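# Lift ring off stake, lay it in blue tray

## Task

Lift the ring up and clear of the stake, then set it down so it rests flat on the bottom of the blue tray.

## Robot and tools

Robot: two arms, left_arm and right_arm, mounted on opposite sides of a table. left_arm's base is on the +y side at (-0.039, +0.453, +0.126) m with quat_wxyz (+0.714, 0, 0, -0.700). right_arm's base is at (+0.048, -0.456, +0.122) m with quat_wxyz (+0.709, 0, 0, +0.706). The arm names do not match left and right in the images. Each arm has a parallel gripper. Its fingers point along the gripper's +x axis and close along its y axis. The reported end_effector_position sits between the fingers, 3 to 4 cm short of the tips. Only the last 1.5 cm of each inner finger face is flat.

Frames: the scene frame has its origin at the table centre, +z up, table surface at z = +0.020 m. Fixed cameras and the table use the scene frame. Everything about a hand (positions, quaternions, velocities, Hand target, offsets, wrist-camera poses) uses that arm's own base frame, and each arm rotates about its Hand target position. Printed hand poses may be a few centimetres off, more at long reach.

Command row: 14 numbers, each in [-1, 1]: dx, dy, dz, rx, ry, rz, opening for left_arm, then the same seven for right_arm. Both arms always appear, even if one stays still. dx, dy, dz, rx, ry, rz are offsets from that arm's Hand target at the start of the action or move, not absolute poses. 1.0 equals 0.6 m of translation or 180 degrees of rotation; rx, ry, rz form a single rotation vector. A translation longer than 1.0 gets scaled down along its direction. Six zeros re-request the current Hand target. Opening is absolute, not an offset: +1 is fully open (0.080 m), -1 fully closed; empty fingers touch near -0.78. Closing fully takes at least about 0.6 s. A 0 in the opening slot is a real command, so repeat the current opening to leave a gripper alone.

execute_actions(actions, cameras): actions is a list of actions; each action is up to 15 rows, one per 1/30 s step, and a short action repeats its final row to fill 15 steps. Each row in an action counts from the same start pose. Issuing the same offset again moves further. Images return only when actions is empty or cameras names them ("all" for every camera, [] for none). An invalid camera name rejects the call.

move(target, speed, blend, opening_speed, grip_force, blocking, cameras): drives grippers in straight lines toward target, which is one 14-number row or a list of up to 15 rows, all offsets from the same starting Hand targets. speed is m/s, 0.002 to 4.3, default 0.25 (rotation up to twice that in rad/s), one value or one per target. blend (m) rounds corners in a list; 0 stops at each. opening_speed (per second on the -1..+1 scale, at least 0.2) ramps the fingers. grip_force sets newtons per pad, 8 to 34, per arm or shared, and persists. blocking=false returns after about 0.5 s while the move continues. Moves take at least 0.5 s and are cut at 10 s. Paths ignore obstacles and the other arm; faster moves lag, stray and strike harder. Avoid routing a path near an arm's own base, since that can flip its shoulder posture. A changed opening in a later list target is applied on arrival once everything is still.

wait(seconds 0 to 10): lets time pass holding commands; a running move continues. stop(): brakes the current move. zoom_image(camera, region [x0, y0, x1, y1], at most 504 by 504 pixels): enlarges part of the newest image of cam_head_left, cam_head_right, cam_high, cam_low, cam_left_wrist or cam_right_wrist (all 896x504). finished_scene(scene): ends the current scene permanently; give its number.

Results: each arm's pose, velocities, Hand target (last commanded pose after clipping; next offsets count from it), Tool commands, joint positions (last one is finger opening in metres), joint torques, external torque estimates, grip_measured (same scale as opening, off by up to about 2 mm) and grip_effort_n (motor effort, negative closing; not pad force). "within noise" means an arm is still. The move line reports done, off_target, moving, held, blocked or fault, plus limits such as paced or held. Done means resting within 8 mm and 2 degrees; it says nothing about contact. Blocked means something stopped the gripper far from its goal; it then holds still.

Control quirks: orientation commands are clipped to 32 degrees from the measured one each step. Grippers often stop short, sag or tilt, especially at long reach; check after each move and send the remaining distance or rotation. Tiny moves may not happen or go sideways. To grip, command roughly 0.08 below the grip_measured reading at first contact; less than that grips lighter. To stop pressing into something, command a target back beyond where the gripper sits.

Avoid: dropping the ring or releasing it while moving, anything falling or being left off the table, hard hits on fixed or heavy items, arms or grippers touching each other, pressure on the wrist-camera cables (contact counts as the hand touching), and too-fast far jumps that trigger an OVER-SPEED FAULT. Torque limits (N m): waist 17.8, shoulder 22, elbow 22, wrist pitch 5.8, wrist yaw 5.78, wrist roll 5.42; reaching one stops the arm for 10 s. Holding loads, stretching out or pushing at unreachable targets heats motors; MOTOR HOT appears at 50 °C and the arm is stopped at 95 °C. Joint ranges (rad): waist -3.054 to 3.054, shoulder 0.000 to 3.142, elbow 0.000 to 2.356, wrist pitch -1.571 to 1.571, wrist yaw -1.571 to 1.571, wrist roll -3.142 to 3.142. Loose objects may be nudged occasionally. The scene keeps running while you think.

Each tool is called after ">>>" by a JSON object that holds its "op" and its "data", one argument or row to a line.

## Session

>>> {"op": "execute_actions", "data": {
  "actions": [],
  "cameras": ["cam_high","cam_head_left","cam_right_wrist"]
}}

Scene clock: 0.00 s.
left_arm: end_effector_position=(+0.2405, -0.3438, +0.0323) grip_measured=+1.000 grip_effort_n=n/a end_effector_quat_wxyz=(+0.844, +0.455, +0.180, -0.218) | right_arm: end_effector_position=(+0.2006, -0.2822, +0.1155) grip_measured=+1.000 grip_effort_n=n/a end_effector_quat_wxyz=(-0.352, -0.462, -0.236, +0.779)
Joint positions: left_arm=[-1.221 1.964 0.868 0.287 -0.803 0.278 0.08] | right_arm=[-0.75 1.852 1.45 -1.184 0.481 1.51 0.08]
Joint velocities: within noise
Joint torques (N m): no reading
External joint torques (N m): no reading
Heat: left arm: hottest elbow 32 °C (+0.0 °C/min); right arm: hottest wrist pitch 29 °C (+0.0 °C/min).
Hand target: left_arm +0.2410, -0.3447, +0.0344; +0.846, +0.453, +0.178, -0.217 | right_arm +0.2007, -0.2826, +0.1163; -0.352, -0.462, -0.235, +0.779
Tool commands: left_gripper/opening=+1.0 right_gripper/opening=+1.0
camera_calibration:
cam_right_wrist: T_world_to_cam=[[-0.753651, 0.656146, 0.0385145, 0.343129], [0.637848, 0.74426, -0.198058, 0.142008], [-0.15862, -0.1247, -0.979433, 0.187897], [0, 0, 0, 1]] pos_world=[0.197824, -0.307403, 0.198943]
Images, in order (width x height): cam_head_left 896x504, cam_high 896x504, cam_right_wrist 896x504.

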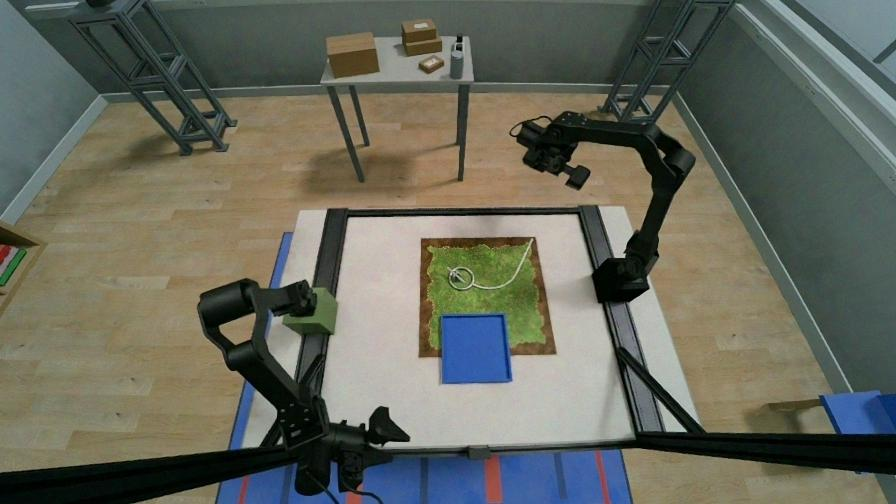

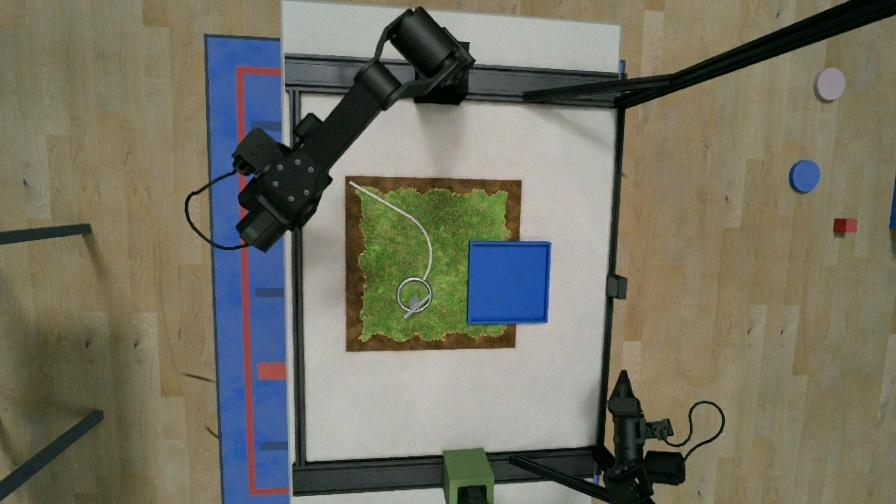

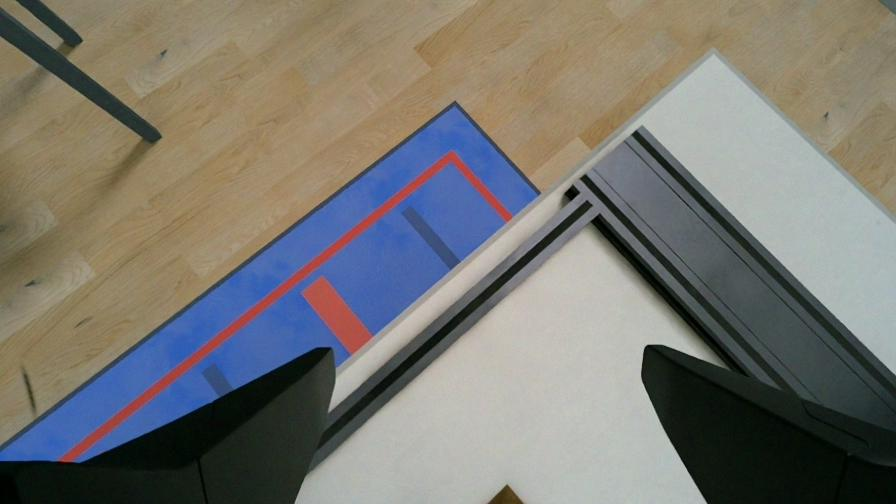

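>>> {"op": "zoom_image", "data": {
  "camera": "cam_high",
  "region": [380, 260, 460, 340]
}}

Scaled by 6.300 from the camera's 896x504 image, which has a finer 1280x720 frame.

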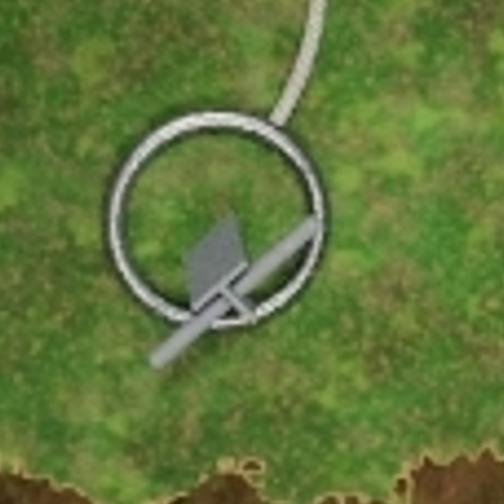

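>>> {"op": "move", "data": {
  "target": [0,0,0,0,0,0,1, 0.4013,0.4063,0.0228,0.1660,-0.0130,0.4362,0.2],
  "speed": 0.35,
  "cameras": ["cam_right_wrist"]
}}

Scene clock: 82.27 s.
left_arm: end_effector_position=(+0.2405, -0.3438, +0.0323) grip_measured=+1.000 grip_effort_n=-0.7 end_effector_quat_wxyz=(+0.844, +0.455, +0.180, -0.218) | right_arm: end_effector_position=(+0.4398, -0.0399, +0.1331) grip_measured=+0.204 grip_effort_n=-16.5 end_effector_quat_wxyz=(+0.645, +0.295, +0.639, -0.298)
Joint positions: left_arm=[-1.221 1.964 0.868 0.287 -0.803 0.278 0.08] | right_arm=[-0.089 2.282 2.232 -1.513 0.006 0.777 0.044]
Joint torques (N m): left_arm=[-0.04 -7.38 4.26 1.2 -0.42 -0.02] | right_arm=[0.18 -8.33 7.08 0.08 -0.25 -0.21]
External joint torques (N m): left_arm=[-0.04 0.11 -0.42 -0.03 -0.1 0.01] | right_arm=[0.34 2.02 1.61 -0.26 -0.31 -0.21]
Heat: left arm: hottest elbow 36 °C (+2.0 °C/min); right arm: hottest shoulder 33 °C (+4.0 °C/min).
Hand target: left_arm +0.2410, -0.3447, +0.0344; +0.846, +0.453, +0.178, -0.217 | right_arm +0.4416, -0.0389, +0.1301; +0.644, +0.295, +0.642, -0.294
Off the commanded pose: left_arm 0.002 m, 0 deg | right_arm 0.004 m, 1 deg.
move: done
camera_calibration:
cam_right_wrist: T_world_to_cam=[[-0.773791, -0.633429, 0.00386555, 0.325604], [-0.609442, 0.746125, 0.268101, 0.299179], [-0.172707, 0.205098, -0.963383, 0.290518], [0, 0, 0, 1]] pos_world=[0.484456, -0.0765629, 0.198411]
Images, in order (width x height): cam_right_wrist 896x504.

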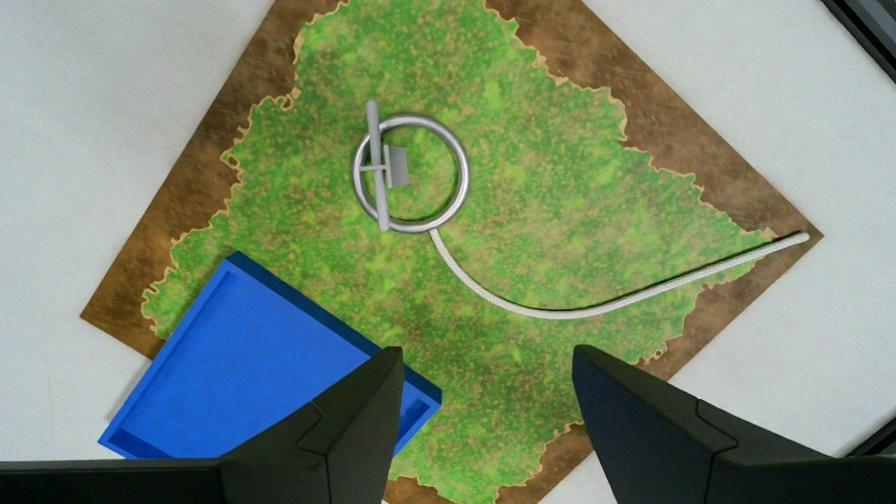

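>>> {"op": "move", "data": {
  "target": [
    [0,0,0,0,0,0,1, 0.0272,-0.0468,-0.16,0,0,0.0105,-0.3],
    [0,0,0,0,0,0,1, 0.0272,-0.0468,-0.2718,0,0,0.0105,-0.3]
  ],
  "speed": [0.3,0.12],
  "blend": [0.02,0],
  "cameras": ["cam_right_wrist"]
}}

Scene clock: 152.03 s.
left_arm: end_effector_position=(+0.2405, -0.3438, +0.0323) grip_measured=+1.000 grip_effort_n=-1.2 end_effector_quat_wxyz=(+0.844, +0.455, +0.180, -0.218) | right_arm: end_effector_position=(+0.4596, -0.0680, -0.0277) grip_measured=-0.296 grip_effort_n=-16.5 end_effector_quat_wxyz=(+0.652, +0.285, +0.642, -0.286)
Joint positions: left_arm=[-1.221 1.964 0.868 0.287 -0.803 0.278 0.08] | right_arm=[-0.145 2.449 1.879 -0.988 0.005 0.686 0.022]
Joint torques (N m): left_arm=[-0.09 -7.38 4.24 1.19 -0.42 -0.02] | right_arm=[0.01 -9.28 4.99 0.48 -0.22 -0.18]
External joint torques (N m): left_arm=[-0.03 0.01 -0.36 -0.02 -0.12 0.01] | right_arm=[-0.02 2.02 -0.46 0.12 -0.25 -0.18]
Heat: left arm: hottest elbow 37 °C (+1.0 °C/min); right arm: hottest shoulder 39 °C (+4.1 °C/min).
Hand target: left_arm +0.2410, -0.3447, +0.0344; +0.846, +0.453, +0.178, -0.217 | right_arm +0.4577, -0.0670, -0.0332; +0.648, +0.284, +0.647, -0.283
Off the commanded pose: left_arm 0.002 m, 0 deg | right_arm 0.006 m, 1 deg.
move: done
camera_calibration:
cam_right_wrist: T_world_to_cam=[[-0.752112, -0.659035, 0.0000708904, 0.312014], [-0.635539, 0.725326, 0.264562, 0.385884], [-0.174407, 0.198935, -0.964369, 0.145098], [0, 0, 0, 1]] pos_world=[0.50522, -0.103128, 0.0378159]
Images, in order (width x height): cam_right_wrist 896x504.

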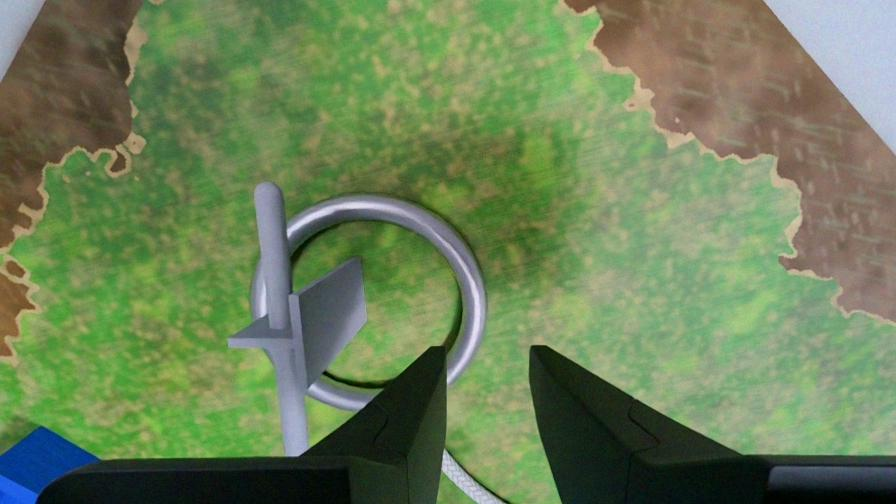

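>>> {"op": "move", "data": {
  "target": [
    [0,0,0,0,0,0,1, -0.0033,0,-0.056,0,0,0,-0.3],
    [0,0,0,0,0,0,1, -0.0037,0,-0.083,0,0,0,-0.95]
  ],
  "speed": [0.12,0.035],
  "blend": [0.004,0],
  "opening_speed": 0.6,
  "cameras": ["cam_right_wrist"]
}}

Scene clock: 209.50 s.
left_arm: end_effector_position=(+0.2405, -0.3438, +0.0323) grip_measured=+1.000 grip_effort_n=-1.2 end_effector_quat_wxyz=(+0.844, +0.455, +0.180, -0.218) | right_arm: end_effector_position=(+0.4602, -0.0679, -0.0745) grip_measured=-0.623 grip_effort_n=-83.5 end_effector_quat_wxyz=(+0.655, +0.286, +0.639, -0.284)
Joint positions: left_arm=[-1.221 1.964 0.868 0.287 -0.803 0.278 0.08] | right_arm=[-0.145 2.522 1.816 -0.842 0.003 0.684 0.007]
Joint torques (N m): left_arm=[-0.03 -7.41 4.24 1.21 -0.42 -0.04] | right_arm=[-0.12 -8.81 4.48 0.36 -0.15 -0.14]
External joint torques (N m): left_arm=[-0.01 0.11 -0.43 -0.02 -0.09 -0.01] | right_arm=[-0.13 2.46 -0.63 0 -0.19 -0.14]
Heat: left arm: hottest shoulder 37 °C (+1.0 °C/min); right arm: hottest shoulder 37 °C (-2.0 °C/min).
Hand target: left_arm +0.2410, -0.3447, +0.0344; +0.846, +0.453, +0.178, -0.217 | right_arm +0.4556, -0.0670, -0.0829; +0.648, +0.284, +0.647, -0.283
Off the commanded pose: left_arm 0.002 m, 0 deg | right_arm 0.010 m, 1 deg.
move: off_target (right_arm); target 2's new opening was sent with right_arm's hand 0.010 m and 1 deg from that target
camera_calibration:
cam_right_wrist: T_world_to_cam=[[-0.750753, -0.660543, -0.00723064, 0.311319], [-0.639509, 0.724017, 0.258512, 0.399736], [-0.165523, 0.198703, -0.965981, 0.0958728], [0, 0, 0, 1]] pos_world=[0.505228, -0.102826, -0.00847415]
Images, in order (width x height): cam_right_wrist 896x504.

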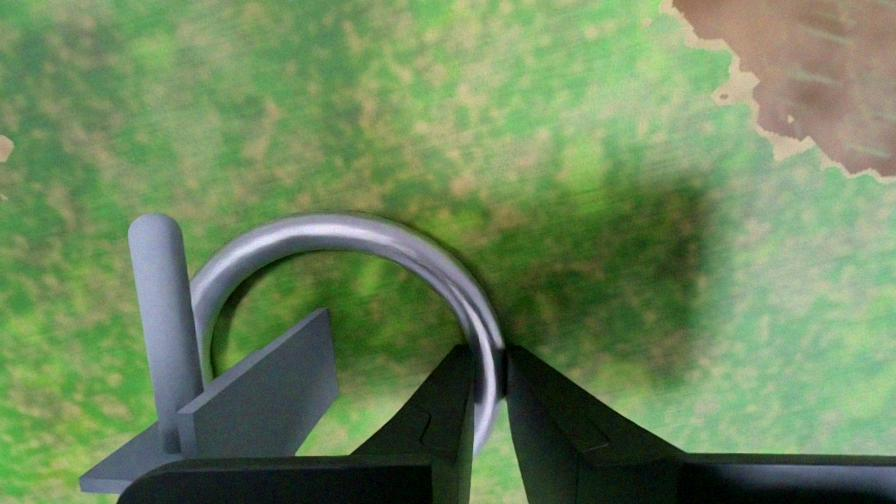

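>>> {"op": "move", "data": {
  "target": [
    [0,0,0,0,0,0,1, 0.0352,-0.0192,0.0407,0,0,0,-0.95],
    [0,0,0,0,0,0,1, 0.0207,-0.0047,0.0748,-0.1233,-0.1122,0,-0.95],
    [0,0,0,0,0,0,1, -0.0302,0.0545,0.0807,-0.1233,-0.1122,0,-0.95],
    [0,0,0,0,0,0,1, -0.0855,0.1160,0.0882,-0.1233,-0.1122,0,-0.95],
    [0,0,0,0,0,0,1, -0.0927,0.145,0.1582,-0.1233,-0.1122,0,-0.95],
    [0,0,0,0,0,0,1, -0.0575,0.3722,0.1382,0,0,0,-0.95]
  ],
  "speed": [0.08,0.18,0.12,0.12,0.18,0.25],
  "blend": [0.003,0.003,0.01,0.012,0.02,0],
  "cameras": ["cam_right_wrist","cam_high"]
}}

Scene clock: 269.07 s.
left_arm: end_effector_position=(+0.2405, -0.3438, +0.0323) grip_measured=+1.000 grip_effort_n=-1.2 end_effector_quat_wxyz=(+0.844, +0.455, +0.180, -0.218) | right_arm: end_effector_position=(+0.4203, +0.1552, +0.0032) grip_measured=-0.772 grip_effort_n=-28.1 end_effector_quat_wxyz=(+0.652, +0.282, +0.645, -0.281)
Joint positions: left_arm=[-1.221 1.964 0.868 0.287 -0.803 0.278 0.08] | right_arm=[0.356 2.344 1.818 -1.038 0.006 1.175 0]
Joint torques (N m): left_arm=[-0.05 -7.36 4.26 1.17 -0.43 -0.03] | right_arm=[-0.1 -8.46 6.89 0.03 -0.22 0.2]
External joint torques (N m): left_arm=[-0.13 0.17 -0.43 -0.07 -0.1 0.01] | right_arm=[-0.08 2.31 1.41 -0.31 -0.28 0.2]
Heat: left arm: hottest shoulder 38 °C (+1.0 °C/min); right arm: hottest shoulder 39 °C (+2.0 °C/min).
Hand target: left_arm +0.2410, -0.3447, +0.0344; +0.846, +0.453, +0.178, -0.217 | right_arm +0.4210, +0.1564, -0.0001; +0.648, +0.284, +0.647, -0.283
Off the commanded pose: left_arm 0.002 m, 0 deg | right_arm 0.003 m, 1 deg.
move: done
camera_calibration:
cam_right_wrist: T_world_to_cam=[[-0.743476, -0.668763, 0.000467855, 0.427377], [-0.644034, 0.716172, 0.26892, 0.195726], [-0.180179, 0.199634, -0.963162, 0.125992], [0, 0, 0, 1]] pos_world=[0.4665, 0.120488, 0.0685165]
Images, in order (width x height): cam_high 896x504, cam_right_wrist 896x504.

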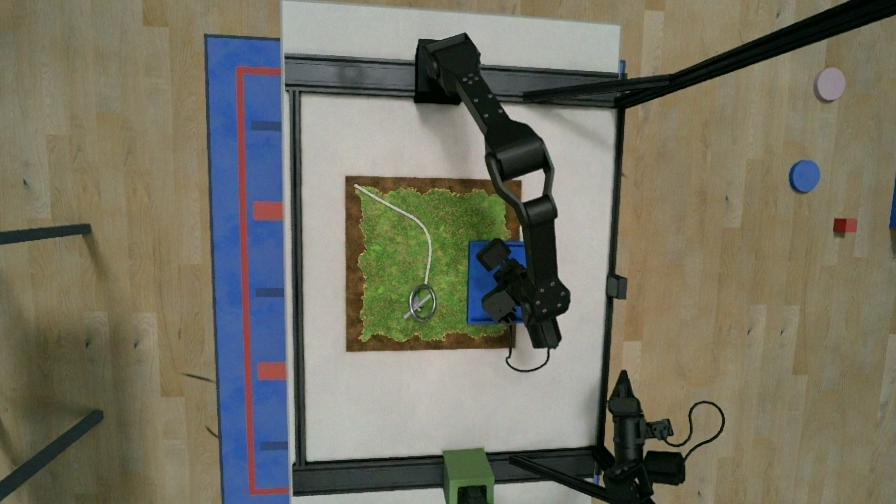

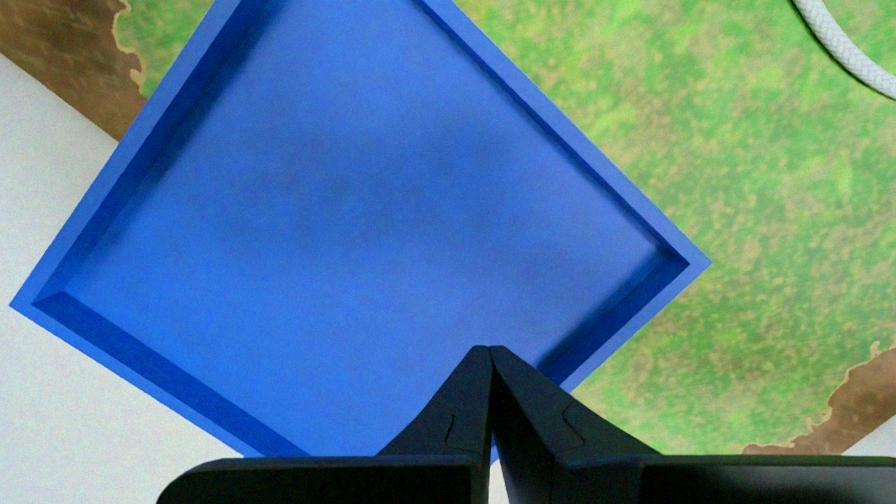

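>>> {"op": "zoom_image", "data": {
  "camera": "cam_high",
  "region": [380, 260, 460, 340]
}}

>>> {"op": "execute_actions", "data": {
  "actions": [],
  "cameras": ["cam_low","cam_head_left","cam_head_right"]
}}

>>> {"op": "zoom_image", "data": {
  "camera": "cam_head_right",
  "region": [400, 200, 520, 320]
}}

>>> {"op": "zoom_image", "data": {
  "camera": "cam_low",
  "region": [420, 230, 520, 310]
}}

Scaled by 6.300 from the camera's 896x504 image, which has a finer 1280x720 frame.

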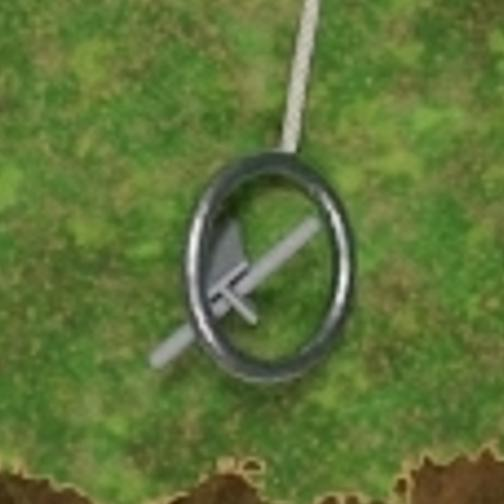

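Scene clock: 283.90 s.
left_arm: end_effector_position=(+0.2405, -0.3438, +0.0323) grip_measured=+1.000 grip_effort_n=-1.2 end_effector_quat_wxyz=(+0.844, +0.455, +0.180, -0.218) | right_arm: end_effector_position=(+0.4202, +0.1553, +0.0032) grip_measured=-0.772 grip_effort_n=-27.7 end_effector_quat_wxyz=(+0.652, +0.282, +0.645, -0.281)
Joint positions: left_arm=[-1.221 1.964 0.868 0.287 -0.803 0.278 0.08] | right_arm=[0.356 2.344 1.818 -1.038 0.006 1.175 0]
Joint velocities: within noise
Joint torques (N m): left_arm=[0 -7.37 4.23 1.2 -0.45 -0.03] | right_arm=[0 -8.51 6.9 0.07 -0.21 0.2]
External joint torques (N m): left_arm=[0.05 0.1 -0.45 -0.04 -0.13 0] | right_arm=[0.09 2.2 1.47 -0.25 -0.27 0.2]
Heat: left arm: hottest shoulder 38 °C (+1.0 °C/min); right arm: hottest shoulder 41 °C (+4.0 °C/min).
Hand target: left_arm +0.2410, -0.3447, +0.0344; +0.846, +0.453, +0.178, -0.217 | right_arm +0.4210, +0.1564, +0.0000; +0.648, +0.284, +0.647, -0.283
Tool commands: left_gripper/opening=+1.0 right_gripper/opening=-0.95
Off the commanded pose: left_arm 0.002 m, 0 deg | right_arm 0.003 m, 1 deg.
Images, in order (width x height): cam_head_left 896x504, cam_head_right 896x504, cam_low 896x504.

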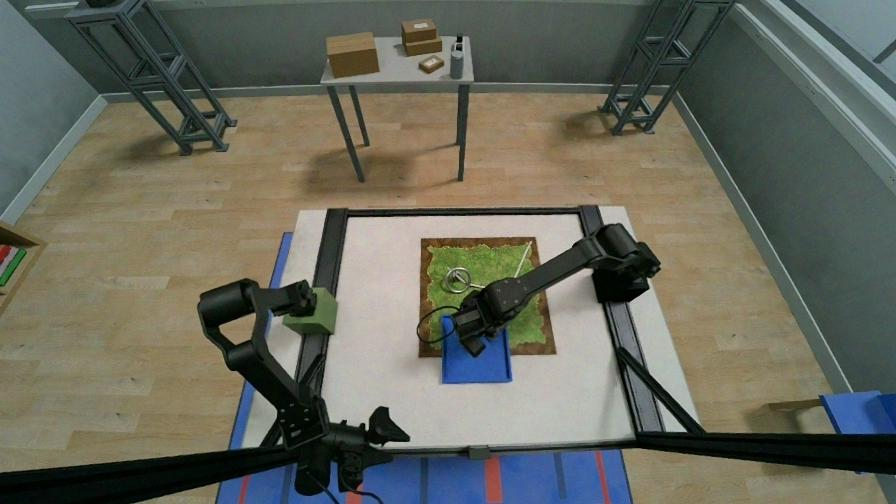

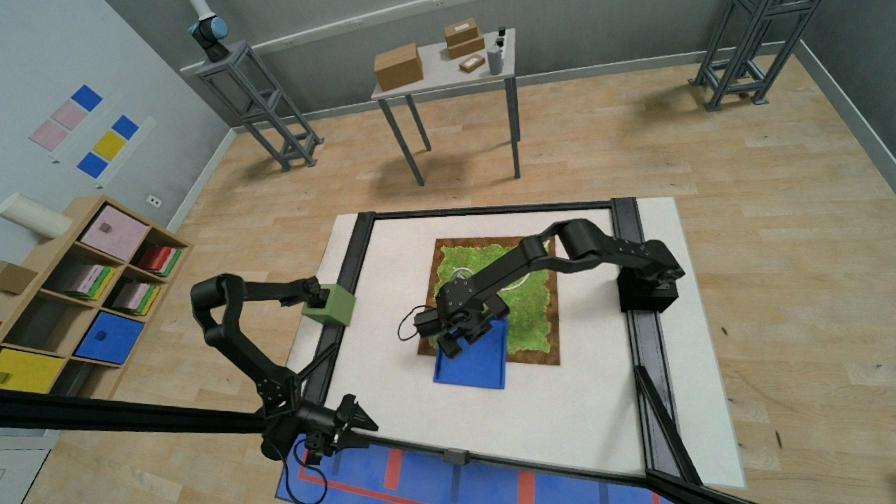

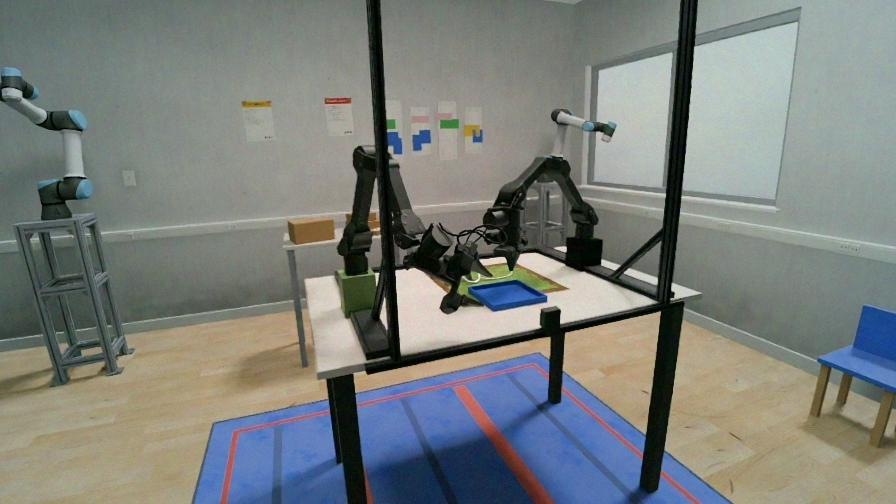

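Scaled by 4.200 from the camera's 896x504 image, which has a finer 1280x720 frame.

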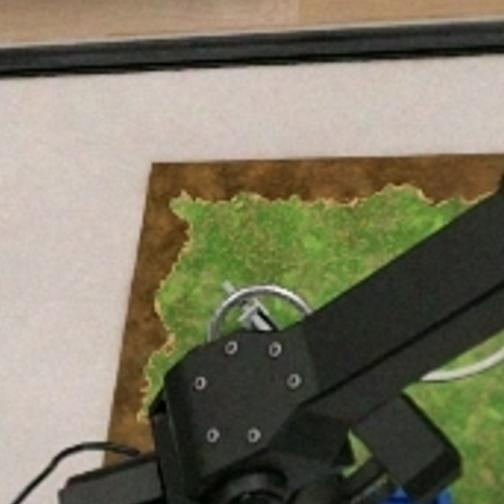

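Scaled by 5.040 from the camera's 896x504 image, which has a finer 1280x720 frame.

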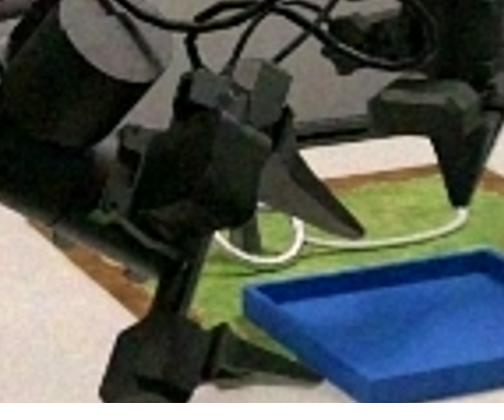

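>>> {"op": "move", "data": {
  "target": [
    [0,0,0,0,0,0,1, 0.0343,-0.3255,0.2167,0,0,0,-0.3]
  ],
  "speed": 0.35,
  "cameras": ["cam_right_wrist"]
}}

>>> {"op": "zoom_image", "data": {
  "camera": "cam_right_wrist",
  "region": [310, 60, 510, 260]
}}

Scene clock: 321.33 s.
left_arm: end_effector_position=(+0.2405, -0.3438, +0.0323) grip_measured=+1.000 grip_effort_n=-1.2 end_effector_quat_wxyz=(+0.844, +0.455, +0.180, -0.218) | right_arm: end_effector_position=(+0.4400, -0.0397, +0.1321) grip_measured=-0.304 grip_effort_n=17.9 end_effector_quat_wxyz=(+0.649, +0.285, +0.645, -0.286)
Joint positions: left_arm=[-1.221 1.964 0.868 0.287 -0.803 0.278 0.08] | right_arm=[-0.089 2.285 2.233 -1.514 0.003 0.744 0.021]
Joint torques (N m): left_arm=[-0.03 -7.32 4.23 1.2 -0.42 -0.05] | right_arm=[-0.09 -8.67 7.06 0.08 -0.15 -0.18]
External joint torques (N m): left_arm=[0.05 0.16 -0.42 -0.02 -0.11 -0.01] | right_arm=[-0.09 1.89 1.5 -0.25 -0.19 -0.18]
Heat: left arm: hottest shoulder 39 °C (+1.0 °C/min); right arm: hottest shoulder 43 °C (+6.1 °C/min).
Hand target: left_arm +0.2410, -0.3447, +0.0344; +0.846, +0.453, +0.178, -0.217 | right_arm +0.4416, -0.0389, +0.1301; +0.648, +0.284, +0.647, -0.283
Off the commanded pose: left_arm 0.002 m, 0 deg | right_arm 0.003 m, 0 deg.
move: done
camera_calibration:
cam_right_wrist: T_world_to_cam=[[-0.752588, -0.658479, 0.00406834, 0.315562], [-0.632873, 0.725001, 0.271747, 0.308386], [-0.181889, 0.201939, -0.96236, 0.29334], [0, 0, 0, 1]] pos_world=[0.486012, -0.0750259, 0.197212]
Images, in order (width x height): cam_right_wrist 896x504.

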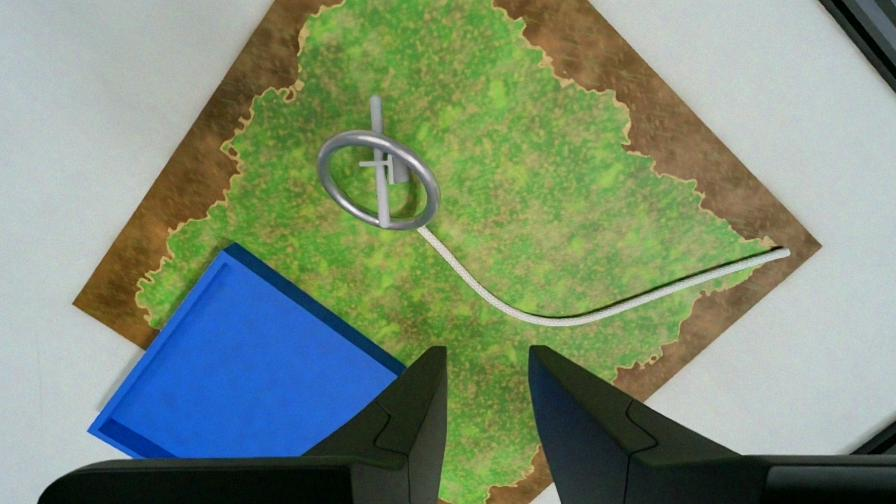

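Scaled by 2.520 from the camera's 896x504 image, which has a finer 1280x720 frame.

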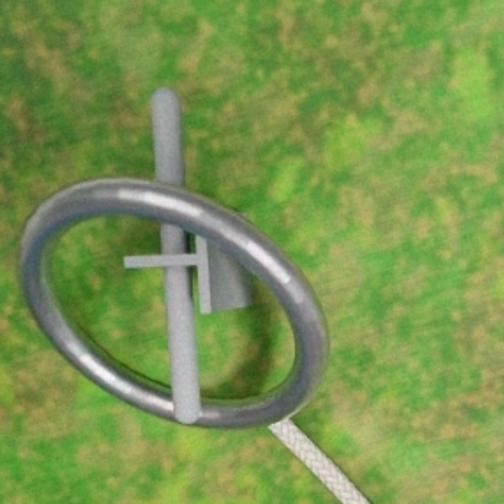

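>>> {"op": "move", "data": {
  "target": [
    [0,0,0,0,0,0,1, -0.0043,0.0482,-0.10,-0.1357,-0.1234,0,-0.3],
    [0,0,0,0,0,0,1, -0.0043,0.0482,-0.2185,-0.1357,-0.1234,0,-0.3]
  ],
  "speed": [0.3,0.15],
  "blend": [0.02,0],
  "cameras": ["cam_right_wrist"]
}}

>>> {"op": "zoom_image", "data": {
  "camera": "cam_right_wrist",
  "region": [240, 100, 640, 500]
}}

Scene clock: 474.37 s.
left_arm: end_effector_position=(+0.2405, -0.3438, +0.0323) grip_measured=+1.000 grip_effort_n=-0.7 end_effector_quat_wxyz=(+0.844, +0.455, +0.180, -0.218) | right_arm: end_effector_position=(+0.4407, -0.0087, +0.0030) grip_measured=-0.304 grip_effort_n=18.4 end_effector_quat_wxyz=(+0.807, +0.193, +0.436, -0.349)
Joint positions: left_arm=[-1.221 1.964 0.868 0.287 -0.803 0.278 0.08] | right_arm=[0.131 2.098 1.272 -0.378 0.456 0.866 0.021]
Joint torques (N m): left_arm=[-0.1 -7.34 4.19 1.18 -0.43 -0.03] | right_arm=[0.03 -7.53 5.02 1.1 0.63 0.13]
External joint torques (N m): left_arm=[-0.05 0.16 -0.53 -0.06 -0.12 0] | right_arm=[0.03 1.62 -0.34 0.23 0.33 0.13]
Heat: left arm: hottest shoulder 40 °C (+0.0 °C/min); right arm: hottest shoulder 40 °C (+1.0 °C/min).
Hand target: left_arm +0.2410, -0.3447, +0.0344; +0.846, +0.453, +0.178, -0.217 | right_arm +0.4390, -0.0099, -0.0010; +0.805, +0.190, +0.437, -0.353
Off the commanded pose: left_arm 0.002 m, 0 deg | right_arm 0.004 m, 1 deg.
move: done
camera_calibration:
cam_right_wrist: T_world_to_cam=[[-0.743466, -0.668642, -0.0132826, 0.332925], [-0.636699, 0.713747, -0.291854, 0.324762], [0.204626, -0.208526, -0.956371, -0.0109286], [0, 0, 0, 1]] pos_world=[0.456531, -0.0114694, 0.0887533]
Images, in order (width x height): cam_right_wrist 896x504.

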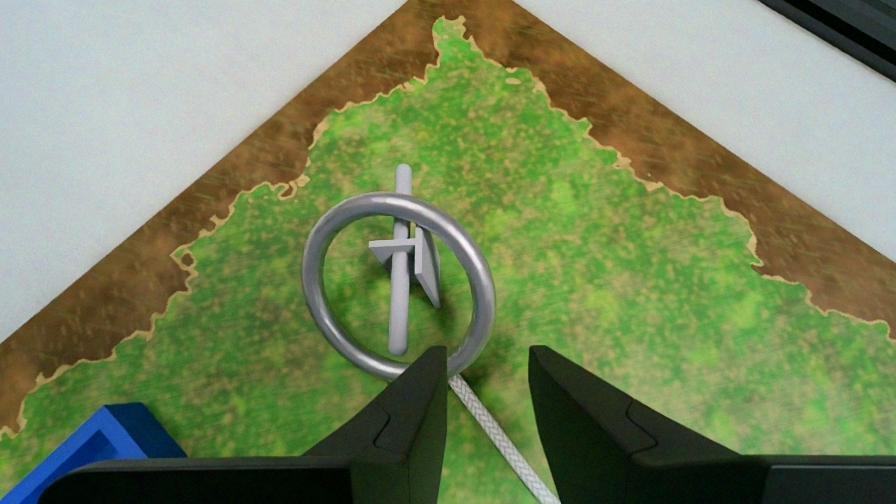

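Scaled by 1.260 from the camera's 896x504 image, which has a finer 1280x720 frame.

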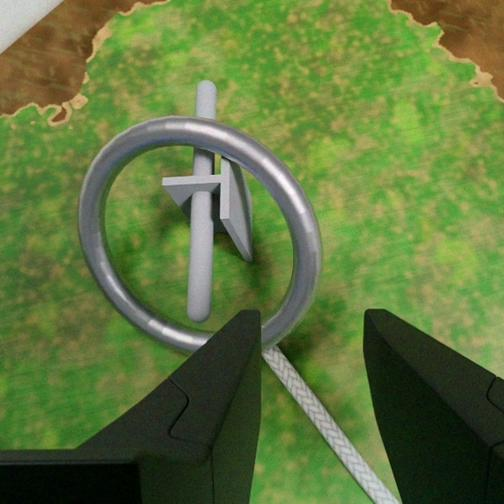

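>>> {"op": "move", "data": {
  "target": [
    [0,0,0,0,0,0,1, 0.0345,-0.0362,-0.0768,0,0,0,-0.3],
    [0,0,0,0,0,0,1, 0.0345,-0.0362,-0.0768,0,0,0,-0.95]
  ],
  "speed": 0.07,
  "opening_speed": 0.6,
  "cameras": ["cam_right_wrist"]
}}

Scene clock: 523.13 s.
left_arm: end_effector_position=(+0.2405, -0.3438, +0.0323) grip_measured=+1.000 grip_effort_n=-1.2 end_effector_quat_wxyz=(+0.844, +0.455, +0.180, -0.218) | right_arm: end_effector_position=(+0.4574, -0.0319, -0.0453) grip_measured=-0.623 grip_effort_n=-83.5 end_effector_quat_wxyz=(+0.804, +0.191, +0.436, -0.355)
Joint positions: left_arm=[-1.221 1.964 0.868 0.287 -0.803 0.278 0.08] | right_arm=[0.072 2.254 1.303 -0.237 0.445 0.813 0.007]
Joint torques (N m): left_arm=[-0.02 -7.32 4.26 1.18 -0.41 -0.04] | right_arm=[-0.13 -7.92 6.29 1.1 0.2 -0.13]
External joint torques (N m): left_arm=[-0.02 0.12 -0.36 -0.03 -0.09 0] | right_arm=[-0.21 1.75 1.36 0.21 -0.08 -0.13]
Heat: left arm: hottest shoulder 41 °C (+1.0 °C/min); right arm: hottest shoulder 43 °C (+3.0 °C/min).
Hand target: left_arm +0.2410, -0.3447, +0.0344; +0.846, +0.453, +0.178, -0.217 | right_arm +0.4596, -0.0317, -0.0472; +0.805, +0.190, +0.437, -0.353
Off the commanded pose: left_arm 0.002 m, 0 deg | right_arm 0.003 m, 0 deg.
move: done
camera_calibration:
cam_right_wrist: T_world_to_cam=[[-0.750486, -0.660879, -0.00321754, 0.333203], [-0.631188, 0.718195, -0.292911, 0.335378], [0.19589, -0.217795, -0.956134, -0.061676], [0, 0, 0, 1]] pos_world=[0.473832, -0.0340923, 0.0403375]
Images, in order (width x height): cam_right_wrist 896x504.

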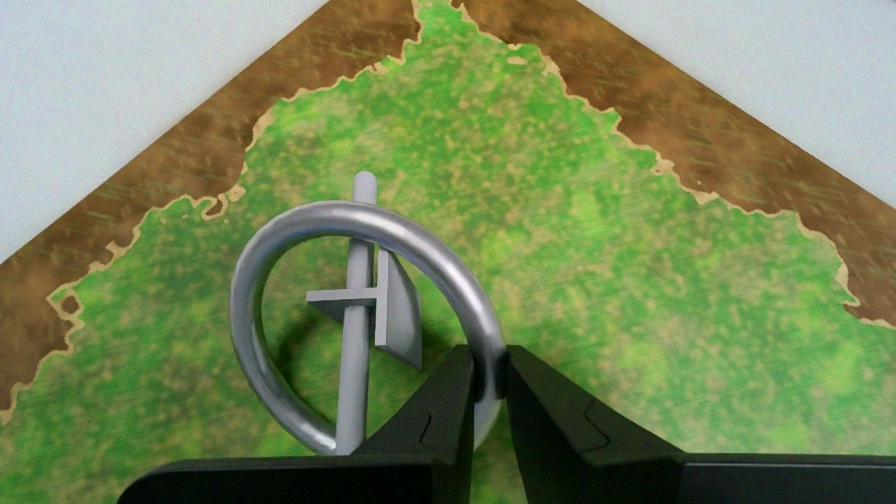

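>>> {"op": "move", "data": {
  "target": [
    [0,0,0,0,0,0,1, -0.0090,0.0098,0.0200,0,0,0,-0.95],
    [0,0,0,0,0,0,1, -0.0897,0.0987,0.0300,0,0,0,-0.95],
    [0,0,0,0,0,0,1, -0.0987,0.1085,0.1000,0,0,0,-0.95],
    [0,0,0,0,0,0,1, -0.0642,0.3133,0.0953,0.1357,0.1234,0,-0.95]
  ],
  "speed": [0.06,0.1,0.15,0.25],
  "blend": [0.004,0.01,0.02,0],
  "cameras": ["cam_right_wrist","cam_high"]
}}

Scene clock: 602.07 s.
left_arm: end_effector_position=(+0.2405, -0.3438, +0.0323) grip_measured=+1.000 grip_effort_n=-1.2 end_effector_quat_wxyz=(+0.844, +0.455, +0.180, -0.218) | right_arm: end_effector_position=(+0.4204, +0.1549, +0.0132) grip_measured=-0.772 grip_effort_n=-28.1 end_effector_quat_wxyz=(+0.652, +0.282, +0.645, -0.281)
Joint positions: left_arm=[-1.221 1.964 0.868 0.287 -0.803 0.278 0.08] | right_arm=[0.355 2.332 1.839 -1.07 0.006 1.174 0]
Joint torques (N m): left_arm=[-0.03 -7.32 4.26 1.19 -0.42 -0.03] | right_arm=[-0.15 -8.52 6.97 0.08 -0.21 0.2]
External joint torques (N m): left_arm=[-0.02 0.14 -0.39 -0.03 -0.11 0] | right_arm=[-0.15 1.99 1.62 -0.22 -0.27 0.2]
Heat: left arm: hottest shoulder 41 °C (+0.0 °C/min); right arm: hottest shoulder 44 °C (+0.0 °C/min).
Hand target: left_arm +0.2410, -0.3447, +0.0344; +0.846, +0.453, +0.178, -0.217 | right_arm +0.4211, +0.1562, +0.0100; +0.648, +0.284, +0.647, -0.283
Off the commanded pose: left_arm 0.002 m, 0 deg | right_arm 0.004 m, 1 deg.
move: done
camera_calibration:
cam_right_wrist: T_world_to_cam=[[-0.743731, -0.668479, 0.000424301, 0.427335], [-0.643767, 0.716408, 0.268931, 0.193163], [-0.180079, 0.199739, -0.963159, 0.135643], [0, 0, 0, 1]] pos_world=[0.4666, 0.120188, 0.0785166]
Images, in order (width x height): cam_high 896x504, cam_right_wrist 896x504.

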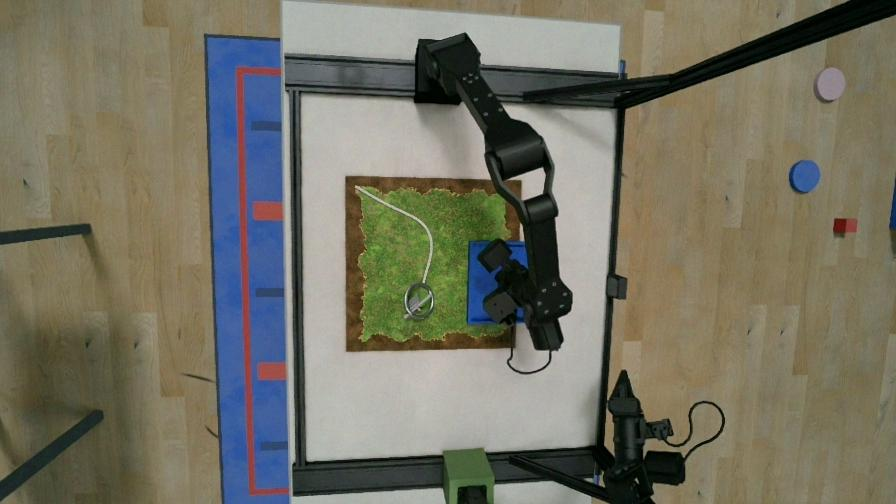

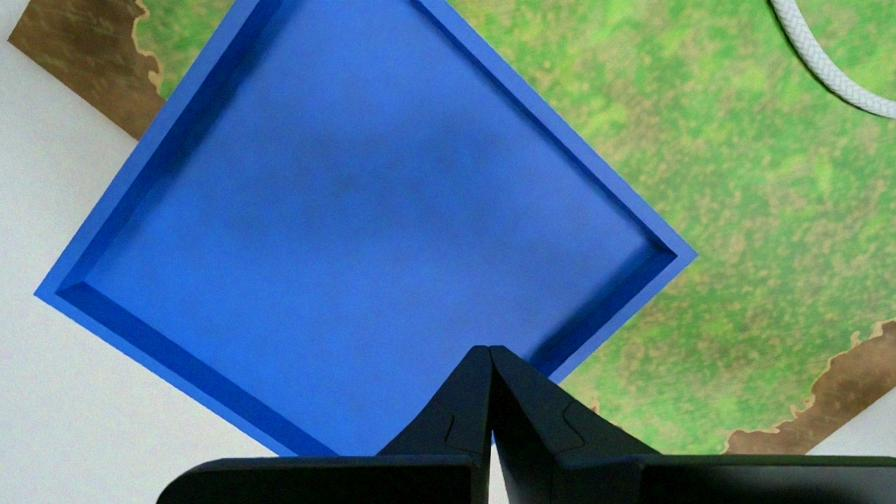

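>>> {"op": "zoom_image", "data": {
  "camera": "cam_high",
  "region": [380, 260, 460, 340]
}}

>>> {"op": "move", "data": {
  "target": [
    [0,0,0,0,0,0,1, 0.0342,-0.3252,0.2000,0,0,0,-0.3]
  ],
  "speed": 0.4,
  "cameras": ["cam_right_wrist"]
}}

>>> {"op": "zoom_image", "data": {
  "camera": "cam_right_wrist",
  "region": [300, 60, 500, 260]
}}

Scaled by 6.300 from the camera's 896x504 image, which has a finer 1280x720 frame.

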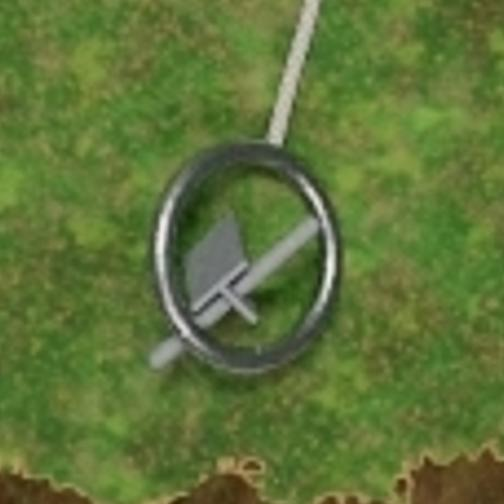

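Scene clock: 625.20 s.
left_arm: end_effector_position=(+0.2405, -0.3438, +0.0323) grip_measured=+1.000 grip_effort_n=-1.2 end_effector_quat_wxyz=(+0.844, +0.455, +0.180, -0.218) | right_arm: end_effector_position=(+0.4400, -0.0396, +0.1320) grip_measured=-0.304 grip_effort_n=18.4 end_effector_quat_wxyz=(+0.649, +0.285, +0.645, -0.286)
Joint positions: left_arm=[-1.221 1.964 0.868 0.287 -0.803 0.278 0.08] | right_arm=[-0.089 2.285 2.234 -1.514 0.003 0.744 0.021]
Joint torques (N m): left_arm=[0.02 -7.39 4.2 1.19 -0.44 -0.05] | right_arm=[0.04 -8.65 7.05 0.08 -0.15 -0.18]
External joint torques (N m): left_arm=[-0.03 0.13 -0.5 -0.05 -0.12 -0.01] | right_arm=[0.09 1.91 1.49 -0.25 -0.18 -0.18]
Heat: left arm: hottest shoulder 41 °C (+0.0 °C/min); right arm: hottest shoulder 44 °C (+0.0 °C/min).
Hand target: left_arm +0.2410, -0.3447, +0.0344; +0.846, +0.453, +0.178, -0.217 | right_arm +0.4417, -0.0389, +0.1301; +0.648, +0.284, +0.647, -0.283
Off the commanded pose: left_arm 0.002 m, 0 deg | right_arm 0.003 m, 0 deg.
move: done
camera_calibration:
cam_right_wrist: T_world_to_cam=[[-0.752533, -0.658543, 0.00384129, 0.315651], [-0.632941, 0.724863, 0.271956, 0.308458], [-0.181879, 0.202224, -0.962302, 0.293267], [0, 0, 0, 1]] pos_world=[0.486112, -0.0750255, 0.197112]
Images, in order (width x height): cam_right_wrist 896x504.

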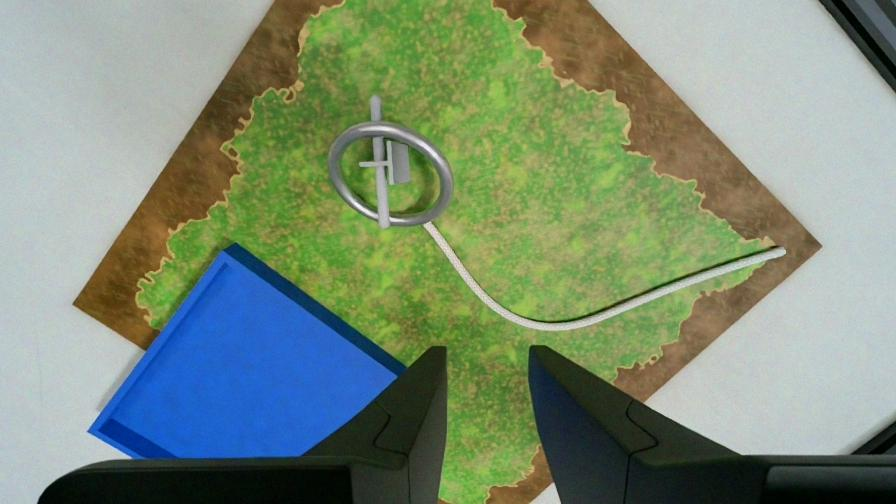

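Scaled by 2.520 from the camera's 896x504 image, which has a finer 1280x720 frame.

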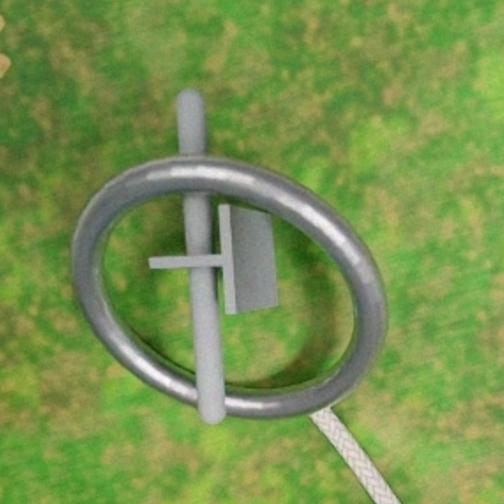

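>>> {"op": "move", "data": {
  "target": [
    [0,0,0,0,0,0,1, 0.0,0.03,-0.12,-0.1233,-0.1122,0,-0.35],
    [0,0,0,0,0,0,1, 0.0027,0.0148,-0.2495,-0.1233,-0.1122,0,-0.35]
  ],
  "speed": [0.3,0.15],
  "blend": [0.02,0],
  "cameras": ["cam_right_wrist"]
}}

>>> {"op": "zoom_image", "data": {
  "camera": "cam_right_wrist",
  "region": [260, 140, 580, 460]
}}

Scene clock: 948.33 s.
left_arm: end_effector_position=(+0.2405, -0.3438, +0.0323) grip_measured=+1.000 grip_effort_n=-1.2 end_effector_quat_wxyz=(+0.844, +0.455, +0.180, -0.218) | right_arm: end_effector_position=(+0.4451, -0.0284, -0.0152) grip_measured=-0.346 grip_effort_n=-16.0 end_effector_quat_wxyz=(+0.795, +0.204, +0.454, -0.346)
Joint positions: left_arm=[-1.221 1.964 0.868 0.287 -0.803 0.278 0.08] | right_arm=[0.067 2.15 1.291 -0.354 0.397 0.824 0.019]
Joint torques (N m): left_arm=[-0.03 -7.34 4.24 1.21 -0.44 -0.03] | right_arm=[-0.21 -7.65 4.96 1.09 0.46 -0.17]
External joint torques (N m): left_arm=[-0.03 0.17 -0.46 -0.04 -0.12 0.01] | right_arm=[-0.21 1.7 -0.26 0.24 0.2 -0.17]
Heat: left arm: hottest shoulder 43 °C (+0.0 °C/min); right arm: hottest shoulder 41 °C (+0.0 °C/min).
Hand target: left_arm +0.2410, -0.3447, +0.0344; +0.846, +0.453, +0.178, -0.217 | right_arm +0.4433, -0.0300, -0.0197; +0.793, +0.200, +0.458, -0.348
Off the commanded pose: left_arm 0.002 m, 0 deg | right_arm 0.005 m, 1 deg.
move: done
camera_calibration:
cam_right_wrist: T_world_to_cam=[[-0.748564, -0.662859, -0.0164578, 0.325293], [-0.639899, 0.728693, -0.243999, 0.338869], [0.17373, -0.172118, -0.969636, -0.0187642], [0, 0, 0, 1]] pos_world=[0.463604, -0.0345381, 0.069843]
Images, in order (width x height): cam_right_wrist 896x504.

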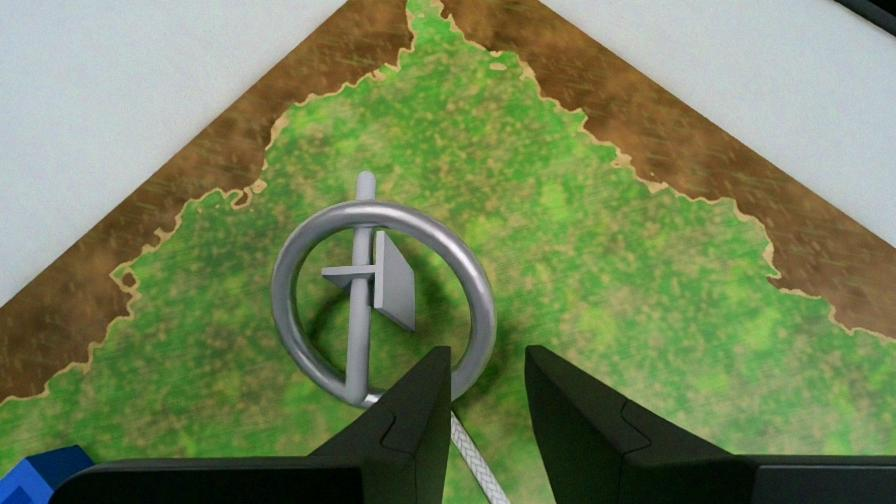

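Scaled by 1.575 from the camera's 896x504 image, which has a finer 1280x720 frame.

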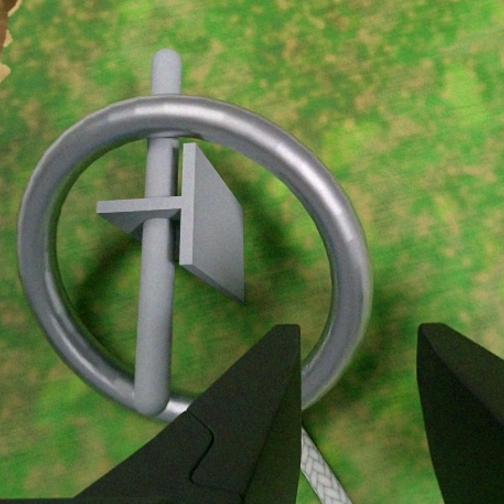

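>>> {"op": "move", "data": {
  "target": [
    [0,0,0,0,0,0,1, 0.0,0.0,0.0,0,0,0,-0.25],
    [0,0,0,0,0,0,1, 0.0318,-0.0262,-0.0735,0,0,0,-0.25]
  ],
  "speed": 0.07,
  "cameras": ["cam_right_wrist"]
}}

>>> {"op": "zoom_image", "data": {
  "camera": "cam_right_wrist",
  "region": [260, 200, 580, 500]
}}

Scene clock: 1038.93 s.
left_arm: end_effector_position=(+0.2405, -0.3438, +0.0323) grip_measured=+1.000 grip_effort_n=-0.7 end_effector_quat_wxyz=(+0.844, +0.455, +0.180, -0.218) | right_arm: end_effector_position=(+0.4603, -0.0459, -0.0610) grip_measured=-0.254 grip_effort_n=18.4 end_effector_quat_wxyz=(+0.793, +0.200, +0.456, -0.351)
Joint positions: left_arm=[-1.221 1.964 0.868 0.287 -0.803 0.278 0.08] | right_arm=[0.025 2.304 1.339 -0.242 0.392 0.782 0.024]
Joint torques (N m): left_arm=[0.03 -7.41 4.26 1.19 -0.44 -0.03] | right_arm=[-0.12 -7.94 6.21 1.1 0.06 -0.17]
External joint torques (N m): left_arm=[0.03 0.14 -0.48 -0.06 -0.12 0] | right_arm=[-0.06 1.95 1.35 0.23 -0.2 -0.17]
Heat: left arm: hottest shoulder 44 °C (+1.0 °C/min); right arm: hottest shoulder 42 °C (+0.0 °C/min).
Hand target: left_arm +0.2410, -0.3447, +0.0344; +0.846, +0.453, +0.178, -0.217 | right_arm +0.4623, -0.0457, -0.0639; +0.793, +0.200, +0.458, -0.348
Off the commanded pose: left_arm 0.002 m, 0 deg | right_arm 0.003 m, 0 deg.
move: done
camera_calibration:
cam_right_wrist: T_world_to_cam=[[-0.751544, -0.659678, -0.00264009, 0.326624], [-0.639122, 0.729105, -0.244805, 0.349796], [0.163417, -0.182294, -0.969569, -0.0646403], [0, 0, 0, 1]] pos_world=[0.479598, -0.0513546, 0.0238209]
Images, in order (width x height): cam_right_wrist 896x504.

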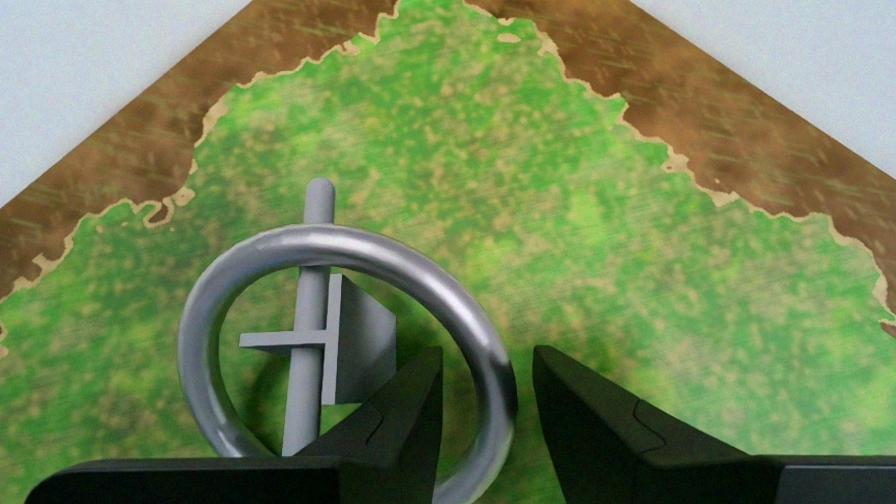

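Scaled by 1.575 from the camera's 896x504 image, which has a finer 1280x720 frame.

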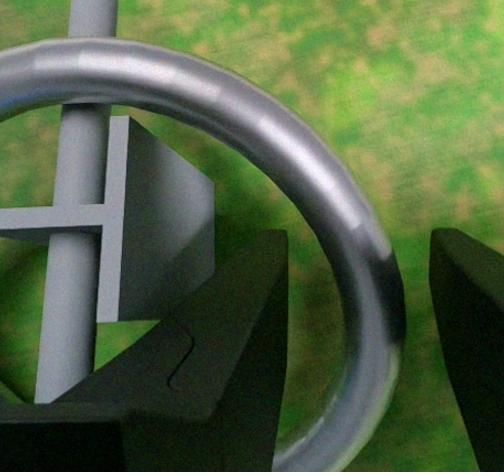

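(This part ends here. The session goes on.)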